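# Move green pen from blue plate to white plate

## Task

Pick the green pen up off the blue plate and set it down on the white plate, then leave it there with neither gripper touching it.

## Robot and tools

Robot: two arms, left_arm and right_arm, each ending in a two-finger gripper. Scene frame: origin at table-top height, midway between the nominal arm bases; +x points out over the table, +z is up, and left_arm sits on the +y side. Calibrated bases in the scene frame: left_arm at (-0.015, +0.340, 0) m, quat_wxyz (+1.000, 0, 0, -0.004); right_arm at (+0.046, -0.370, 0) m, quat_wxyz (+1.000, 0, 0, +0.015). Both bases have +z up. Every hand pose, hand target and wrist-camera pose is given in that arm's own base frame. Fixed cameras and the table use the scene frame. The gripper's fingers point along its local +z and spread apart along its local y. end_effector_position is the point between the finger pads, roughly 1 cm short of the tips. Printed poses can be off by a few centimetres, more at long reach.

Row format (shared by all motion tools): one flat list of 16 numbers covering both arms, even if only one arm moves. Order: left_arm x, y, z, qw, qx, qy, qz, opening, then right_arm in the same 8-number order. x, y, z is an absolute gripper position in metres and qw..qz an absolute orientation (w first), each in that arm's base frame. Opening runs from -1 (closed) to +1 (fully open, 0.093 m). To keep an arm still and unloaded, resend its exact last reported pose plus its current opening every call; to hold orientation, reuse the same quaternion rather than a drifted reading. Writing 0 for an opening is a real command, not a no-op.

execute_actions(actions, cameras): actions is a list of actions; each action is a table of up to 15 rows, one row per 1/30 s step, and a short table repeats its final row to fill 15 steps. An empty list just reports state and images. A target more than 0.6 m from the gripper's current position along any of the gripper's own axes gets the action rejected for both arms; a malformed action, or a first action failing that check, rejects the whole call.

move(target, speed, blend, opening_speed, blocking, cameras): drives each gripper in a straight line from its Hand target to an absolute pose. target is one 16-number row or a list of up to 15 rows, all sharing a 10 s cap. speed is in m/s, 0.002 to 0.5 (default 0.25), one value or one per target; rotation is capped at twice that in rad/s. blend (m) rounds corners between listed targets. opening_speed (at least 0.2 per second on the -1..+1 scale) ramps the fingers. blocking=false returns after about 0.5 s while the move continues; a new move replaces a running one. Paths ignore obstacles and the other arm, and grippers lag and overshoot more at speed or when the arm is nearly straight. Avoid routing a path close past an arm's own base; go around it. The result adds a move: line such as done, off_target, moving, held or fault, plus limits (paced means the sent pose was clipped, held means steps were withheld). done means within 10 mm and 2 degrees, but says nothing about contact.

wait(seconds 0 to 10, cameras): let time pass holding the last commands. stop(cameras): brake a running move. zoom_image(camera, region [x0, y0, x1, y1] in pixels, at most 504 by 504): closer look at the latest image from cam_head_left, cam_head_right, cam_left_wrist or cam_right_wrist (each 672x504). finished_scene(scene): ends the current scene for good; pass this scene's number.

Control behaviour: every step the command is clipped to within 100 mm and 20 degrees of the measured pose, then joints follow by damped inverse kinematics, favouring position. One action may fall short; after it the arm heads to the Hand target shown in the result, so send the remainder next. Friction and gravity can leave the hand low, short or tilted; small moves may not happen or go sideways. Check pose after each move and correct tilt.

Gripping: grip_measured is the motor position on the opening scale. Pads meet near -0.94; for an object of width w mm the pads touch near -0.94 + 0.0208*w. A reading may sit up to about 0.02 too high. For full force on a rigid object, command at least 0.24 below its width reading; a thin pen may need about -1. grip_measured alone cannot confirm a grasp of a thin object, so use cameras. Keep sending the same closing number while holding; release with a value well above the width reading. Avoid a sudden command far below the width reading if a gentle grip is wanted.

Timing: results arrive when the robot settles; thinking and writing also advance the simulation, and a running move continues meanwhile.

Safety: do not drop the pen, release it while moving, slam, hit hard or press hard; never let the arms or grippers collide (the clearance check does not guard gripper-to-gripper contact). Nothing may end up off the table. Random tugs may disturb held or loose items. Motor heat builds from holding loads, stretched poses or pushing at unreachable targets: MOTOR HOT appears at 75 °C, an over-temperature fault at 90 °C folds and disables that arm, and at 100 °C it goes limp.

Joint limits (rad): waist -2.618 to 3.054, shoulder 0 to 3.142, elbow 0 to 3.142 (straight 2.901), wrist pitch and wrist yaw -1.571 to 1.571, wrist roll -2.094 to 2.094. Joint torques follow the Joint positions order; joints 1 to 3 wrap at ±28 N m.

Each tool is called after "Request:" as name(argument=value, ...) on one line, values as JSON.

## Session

Request:
execute_actions(actions=[])

Scene clock: 0.00 s.
left_arm: end_effector_position=(+0.4094, -0.1553, +0.2796) grip_measured=+1.000 end_effector_quat_wxyz=(+0.279, +0.476, +0.794, -0.253) | right_arm: end_effector_position=(+0.3157, -0.1342, +0.3667) grip_measured=+1.000 end_effector_quat_wxyz=(+0.631, +0.105, +0.685, -0.348)
Joint positions: left_arm=[-0.113 1.983 2.211 -1.429 0.696 0.832 0.093] | right_arm=[-0.17 0.925 0.815 0.154 0.486 -0.372 0.093]
Joint velocities: within noise
Joint torques (N m): no reading
Motor temperatures (°C): left_arm=[26 27 28 29 26 28 26] | right_arm=[27 28 25 26 26 27 27]
Heat: left arm: 29 °C; right arm: 28 °C.
Hand target: left_arm +0.4084, -0.1550, +0.2835; +0.283, +0.477, +0.793, -0.251 | right_arm +0.3149, -0.1341, +0.3704; +0.633, +0.106, +0.683, -0.348
Tool commands: left_gripper/opening=+1.0 right_gripper/opening=+1.0

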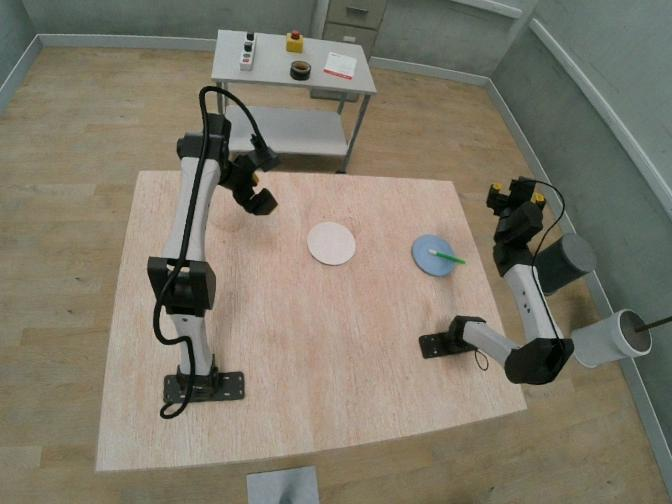

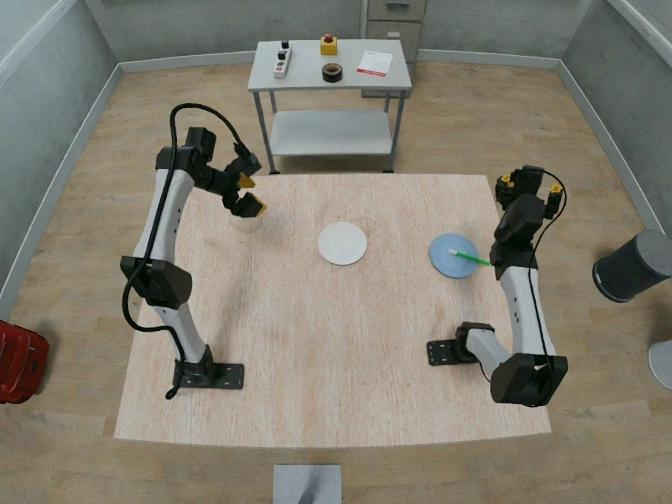

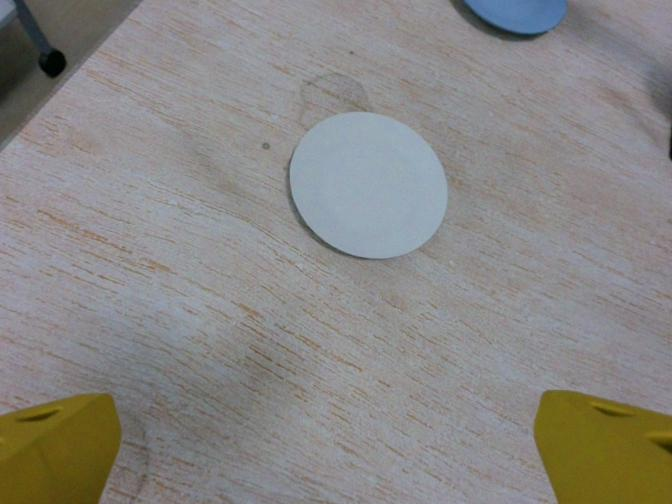

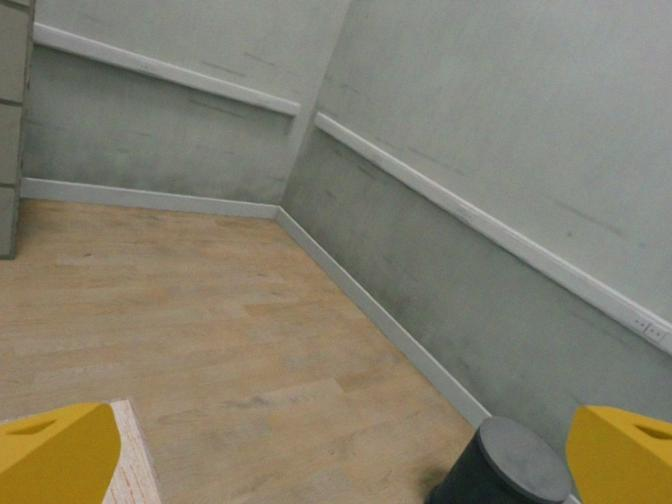

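Request:
move(target=[0.4084,-0.155,0.2835,0.283,0.477,0.793,-0.251,1,0.318,-0.06,0.12,0,-0.581,0.814,0,0.3], speed=0.3, cameras=["cam_right_wrist","cam_head_right"])

Scene clock: 15.23 s.
left_arm: end_effector_position=(+0.4094, -0.1553, +0.2796) grip_measured=+1.000 end_effector_quat_wxyz=(+0.279, +0.476, +0.794, -0.253) | right_arm: end_effector_position=(+0.3138, -0.0579, +0.1170) grip_measured=+0.302 end_effector_quat_wxyz=(+0.008, -0.574, +0.818, +0.004)
Joint positions: left_arm=[-0.113 1.983 2.211 -1.429 0.696 0.832 0.093] | right_arm=[-0.191 1.746 1.45 -1.27 -0.017 -1.415 0.06]
Joint velocities: within noise
Joint torques (N m): left_arm=[-0.06 -9.1 7.51 1.24 0.5 0.03] | right_arm=[0.59 -6.69 8.12 0.08 0.01 -0.03]
Motor temperatures (°C): left_arm=[26 31 29 30 26 28 26] | right_arm=[27 28 27 29 26 27 27]
Heat: left arm: 31 °C; right arm: 29 °C.
Hand target: left_arm +0.4084, -0.1550, +0.2835; +0.283, +0.477, +0.793, -0.251 | right_arm +0.3169, -0.0601, +0.1218; +0.002, -0.581, +0.814, -0.003
Off the commanded pose: left_arm 0.004 m, 0 deg | right_arm 0.006 m, 1 deg.
move: done
Images, in order (width x height): cam_head_right 672x504, cam_right_wrist 672x504.

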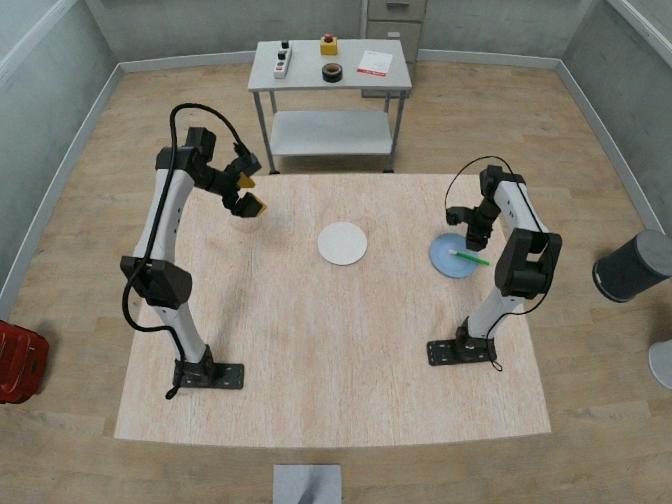

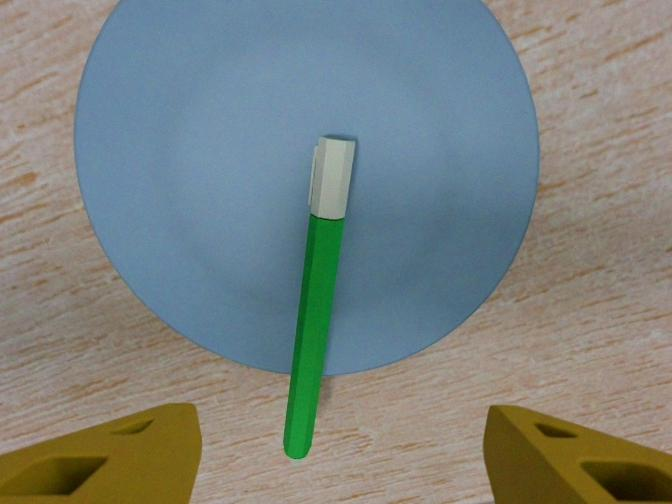

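Request:
move(target=[0.4084,-0.155,0.2835,0.283,0.477,0.793,-0.251,1,0.305,-0.056,0.045,0,-0.5225,0.8526,0,0.3], speed=0.2, cameras=["cam_right_wrist"])

Scene clock: 26.53 s.
left_arm: end_effector_position=(+0.4094, -0.1553, +0.2796) grip_measured=+1.000 end_effector_quat_wxyz=(+0.279, +0.476, +0.794, -0.253) | right_arm: end_effector_position=(+0.3069, -0.0550, +0.0524) grip_measured=+0.302 end_effector_quat_wxyz=(+0.008, -0.529, +0.848, +0.004)
Joint positions: left_arm=[-0.113 1.983 2.211 -1.429 0.696 0.832 0.093] | right_arm=[-0.186 1.762 1.207 -1.009 -0.017 -1.302 0.06]
Joint velocities: within noise
Joint torques (N m): left_arm=[-0.06 -9.11 7.53 1.24 0.5 0.03] | right_arm=[0.58 -6.8 3.7 0.56 0.02 0.19]
Motor temperatures (°C): left_arm=[26 33 30 31 26 28 26] | right_arm=[27 30 28 28 26 27 27]
Heat: left arm: 33 °C; right arm: 30 °C.
Hand target: left_arm +0.4084, -0.1550, +0.2835; +0.283, +0.477, +0.793, -0.251 | right_arm +0.3049, -0.0559, +0.0452; +0.000, -0.527, +0.850, +0.000
Off the commanded pose: left_arm 0.004 m, 0 deg | right_arm 0.008 m, 1 deg.
move: done
Images, in order (width x height): cam_right_wrist 672x504.

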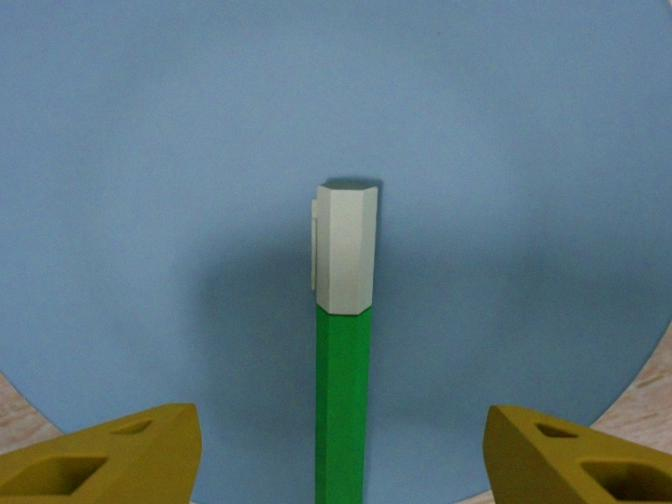

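Request:
move(target=[[0.4084,-0.155,0.2835,0.283,0.477,0.793,-0.251,1,0.303,-0.056,0.011,0,-0.5225,0.8526,0,0.3],[0.4084,-0.155,0.2835,0.283,0.477,0.793,-0.251,1,0.303,-0.056,0.011,0,-0.5225,0.8526,0,-1]], speed=0.1, opening_speed=1, cameras=["cam_right_wrist"])

Request:
move(target=[[0.4084,-0.155,0.2835,0.283,0.477,0.793,-0.251,1,0.306,-0.055,0.1,0,-0.5225,0.8526,0,-1],[0.4084,-0.155,0.2835,0.283,0.477,0.793,-0.251,1,0.366,0.339,0.1,0,-0.5225,0.8526,0,-1]], speed=0.17, blend=0.03, cameras=["cam_right_wrist","cam_head_right"])

Request:
zoom_image(camera="cam_head_right", region=[290, 190, 390, 280])

Scene clock: 38.70 s.
left_arm: end_effector_position=(+0.4094, -0.1553, +0.2796) grip_measured=+1.000 end_effector_quat_wxyz=(+0.279, +0.476, +0.794, -0.253) | right_arm: end_effector_position=(+0.3086, -0.0566, +0.0241) grip_measured=-0.855 end_effector_quat_wxyz=(+0.012, -0.521, +0.853, -0.005)
Joint positions: left_arm=[-0.113 1.983 2.211 -1.429 0.696 0.832 0.093] | right_arm=[-0.186 1.793 1.126 -0.879 -0.009 -1.283 0.004]
Joint velocities: within noise
Joint torques (N m): left_arm=[-0.06 -9.1 7.53 1.24 0.5 0.03] | right_arm=[0.46 -5.71 2.77 0.66 -0.07 0.17]
Motor temperatures (°C): left_arm=[26 35 30 31 26 28 26] | right_arm=[27 31 28 27 26 27 27]
Heat: left arm: 35 °C; right arm: 31 °C.
Hand target: left_arm +0.4084, -0.1550, +0.2835; +0.283, +0.477, +0.793, -0.251 | right_arm +0.3023, -0.0559, +0.0116; -0.001, -0.519, +0.855, +0.001
Off the commanded pose: left_arm 0.004 m, 0 deg | right_arm 0.014 m, 2 deg.
move: off_target (right_arm); target 2's new opening was sent with right_arm's hand 0.014 m and 1 deg from that target
Images, in order (width x height): cam_right_wrist 672x504.

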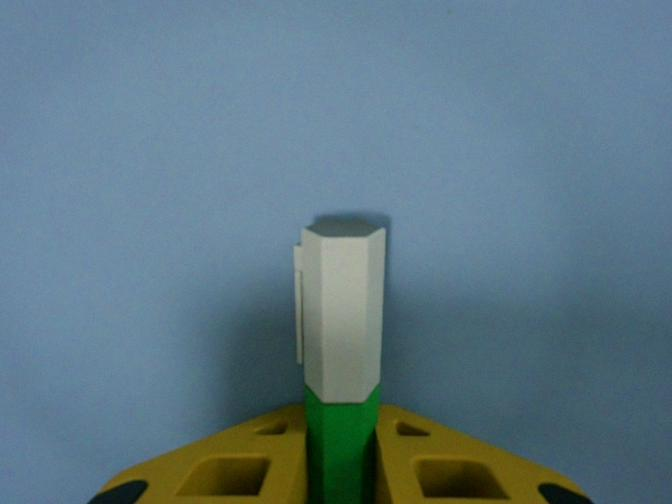

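Scene clock: 42.63 s.
left_arm: end_effector_position=(+0.4094, -0.1553, +0.2796) grip_measured=+1.000 end_effector_quat_wxyz=(+0.279, +0.476, +0.794, -0.253) | right_arm: end_effector_position=(+0.3642, +0.3420, +0.1004) grip_measured=-0.865 end_effector_quat_wxyz=(+0.044, -0.532, +0.845, +0.013)
Joint positions: left_arm=[-0.113 1.983 2.211 -1.429 0.696 0.832 0.093] | right_arm=[0.751 2.543 2.623 -1.56 -0.009 -0.372 0.004]
Joint velocities: within noise
Joint torques (N m): left_arm=[-0.06 -9.1 7.53 1.24 0.49 0.03] | right_arm=[-0.16 -12.22 8.03 0.32 0.06 0.2]
Motor temperatures (°C): left_arm=[26 35 30 31 26 28 26] | right_arm=[27 32 28 27 26 27 27]
Heat: left arm: 35 °C; right arm: 32 °C.
Hand target: left_arm +0.4084, -0.1550, +0.2835; +0.283, +0.477, +0.793, -0.251 | right_arm +0.3668, +0.3378, +0.0997; +0.041, -0.525, +0.850, +0.005
Off the commanded pose: left_arm 0.004 m, 0 deg | right_arm 0.004 m, 5 deg.
joint sent to its limit (right arm) — joint 4 (wrist pitch), lower limit. The joint targets are off in orientation, not in position.
move: off_target (right_arm)
Images, in order (width x height): cam_head_right 672x504, cam_right_wrist 672x504.

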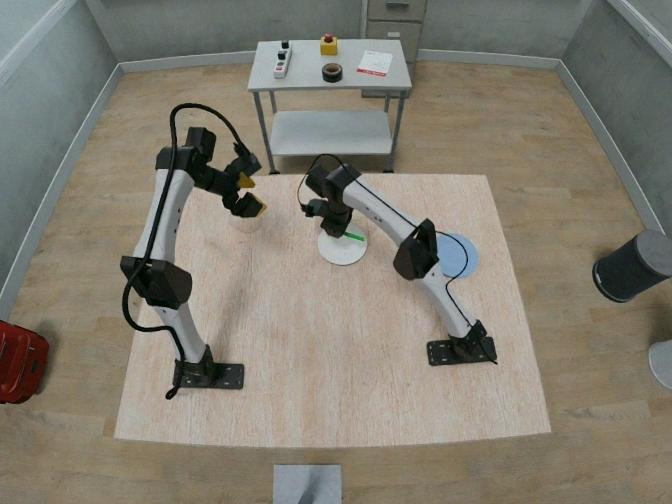

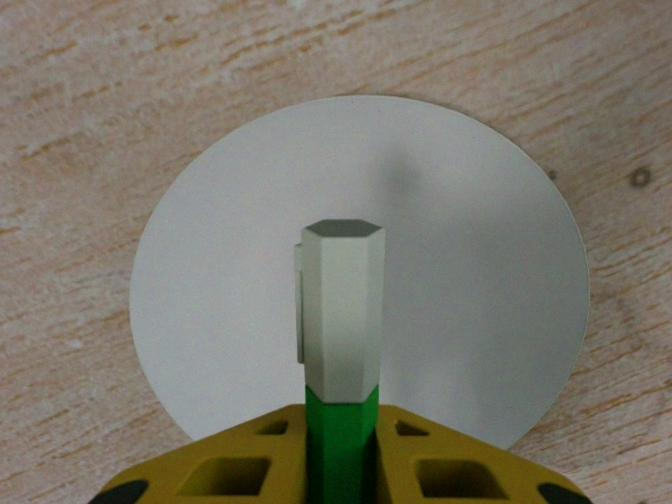

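Scaled by 5.040.

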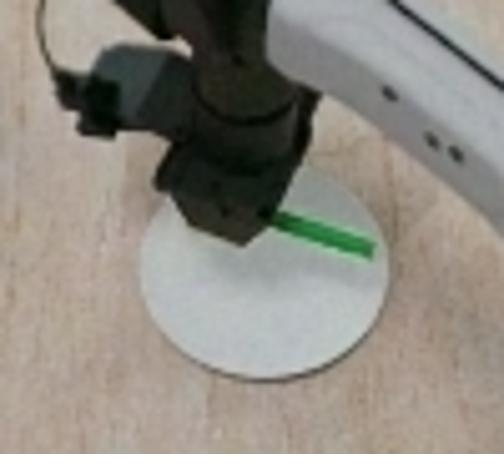

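Request:
move(target=[[0.4084,-0.155,0.2835,0.283,0.477,0.793,-0.251,1,0.366,0.351,0.03,0,-0.5225,0.8526,0,-1],[0.4084,-0.155,0.2835,0.283,0.477,0.793,-0.251,1,0.363,0.351,0.008,0,-0.5225,0.8526,0,-1]], speed=[0.12,0.04], cameras=["cam_right_wrist","cam_head_right"])

Request:
zoom_image(camera="cam_head_right", region=[290, 190, 390, 280])

Scene clock: 49.83 s.
left_arm: end_effector_position=(+0.4094, -0.1553, +0.2796) grip_measured=+1.000 end_effector_quat_wxyz=(+0.279, +0.476, +0.794, -0.253) | right_arm: end_effector_position=(+0.3616, +0.3469, +0.0276) grip_measured=-0.865 end_effector_quat_wxyz=(-0.001, -0.525, +0.851, +0.005)
Joint positions: left_arm=[-0.113 1.983 2.211 -1.429 0.696 0.832 0.093] | right_arm=[0.761 2.633 2.503 -1.442 -0.011 -0.345 0.004]
Joint velocities: within noise
Joint torques (N m): left_arm=[-0.06 -9.1 7.51 1.25 0.5 0.03] | right_arm=[0.73 -12.6 2.39 1.03 -0.02 0.22]
Motor temperatures (°C): left_arm=[26 36 31 31 26 28 26] | right_arm=[27 35 29 27 26 27 27]
Heat: left arm: 36 °C; right arm: 35 °C.
Hand target: left_arm +0.4084, -0.1550, +0.2835; +0.283, +0.477, +0.793, -0.251 | right_arm +0.3623, +0.3504, +0.0085; -0.002, -0.523, +0.852, +0.001
Off the commanded pose: left_arm 0.004 m, 0 deg | right_arm 0.020 m, 1 deg.
move: off_target (right_arm)
Images, in order (width x height): cam_head_right 672x504, cam_right_wrist 672x504.

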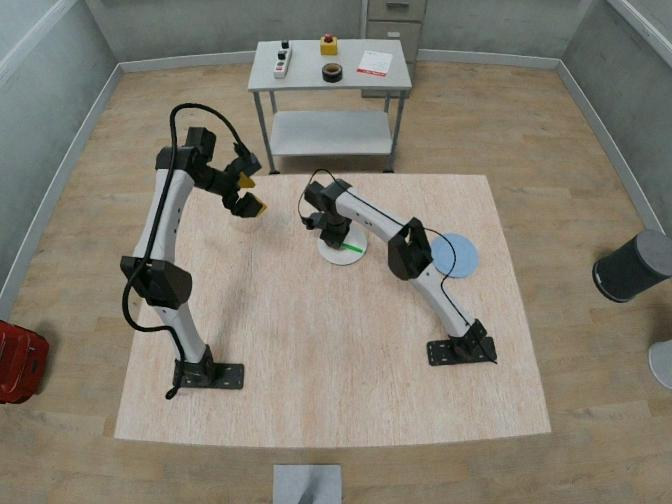

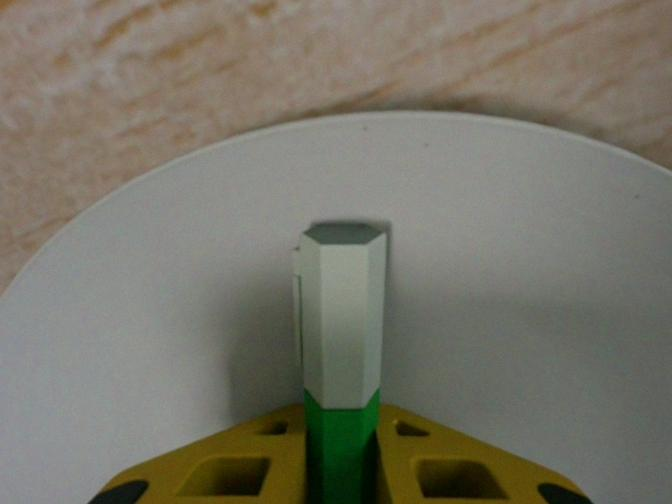

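Scaled by 5.040.

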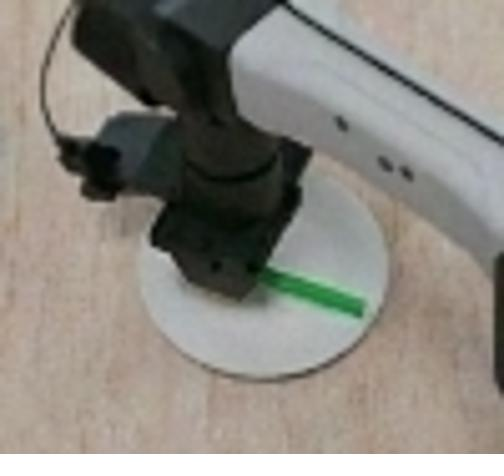

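Request:
move(target=[[0.4084,-0.155,0.2835,0.283,0.477,0.793,-0.251,1,0.363,0.351,0.006,0,-0.5225,0.8526,0,-0.3],[0.4084,-0.155,0.2835,0.283,0.477,0.793,-0.251,1,0.363,0.349,0.11,0,-0.5225,0.8526,0,-0.3]], speed=0.12, opening_speed=0.8, cameras=["cam_right_wrist","cam_head_right"])

Scene clock: 57.60 s.
left_arm: end_effector_position=(+0.4094, -0.1553, +0.2796) grip_measured=+1.000 end_effector_quat_wxyz=(+0.279, +0.476, +0.794, -0.253) | right_arm: end_effector_position=(+0.3640, +0.3531, +0.0945) grip_measured=-0.302 end_effector_quat_wxyz=(+0.049, -0.521, +0.852, +0.016)
Joint positions: left_arm=[-0.113 1.983 2.211 -1.429 0.696 0.832 0.093] | right_arm=[0.767 2.584 2.677 -1.561 -0.009 -0.329 0.031]
Joint velocities: within noise
Joint torques (N m): left_arm=[-0.05 -9.11 7.53 1.25 0.49 0.03] | right_arm=[0.08 -16.96 5.98 0.35 -0.01 0.13]
Motor temperatures (°C): left_arm=[26 37 31 32 26 28 26] | right_arm=[27 37 29 27 26 27 27]
Heat: left arm: 37 °C; right arm: 37 °C.
Hand target: left_arm +0.4084, -0.1550, +0.2835; +0.283, +0.477, +0.793, -0.251 | right_arm +0.3625, +0.3486, +0.1092; +0.055, -0.518, +0.854, +0.013
Off the commanded pose: left_arm 0.004 m, 0 deg | right_arm 0.016 m, 6 deg.
joint sent to its limit (right arm) — joint 4 (wrist pitch), lower limit. The joint targets are off in orientation, not in position.
move: off_target (right_arm)
Images, in order (width x height): cam_head_right 672x504, cam_right_wrist 672x504.

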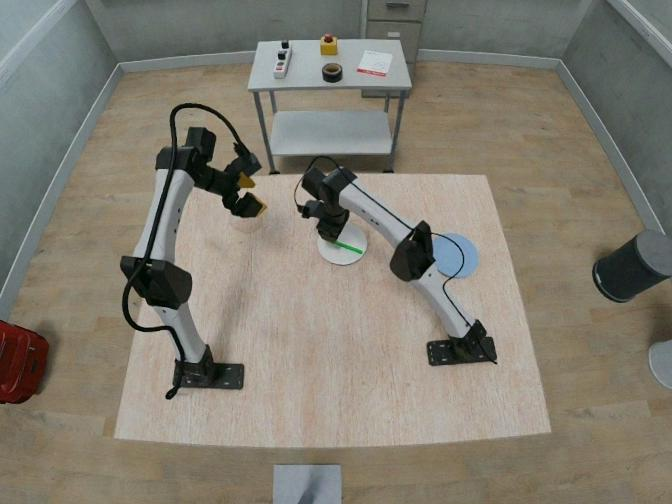

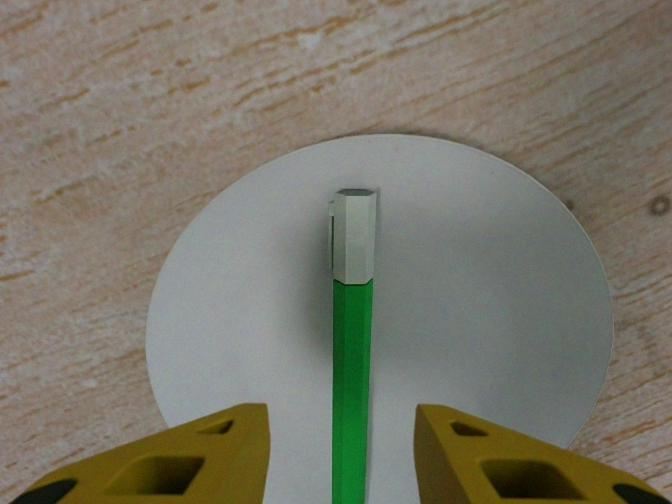

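Request:
finished_scene(scene=2)

The scene is finished: the task was done.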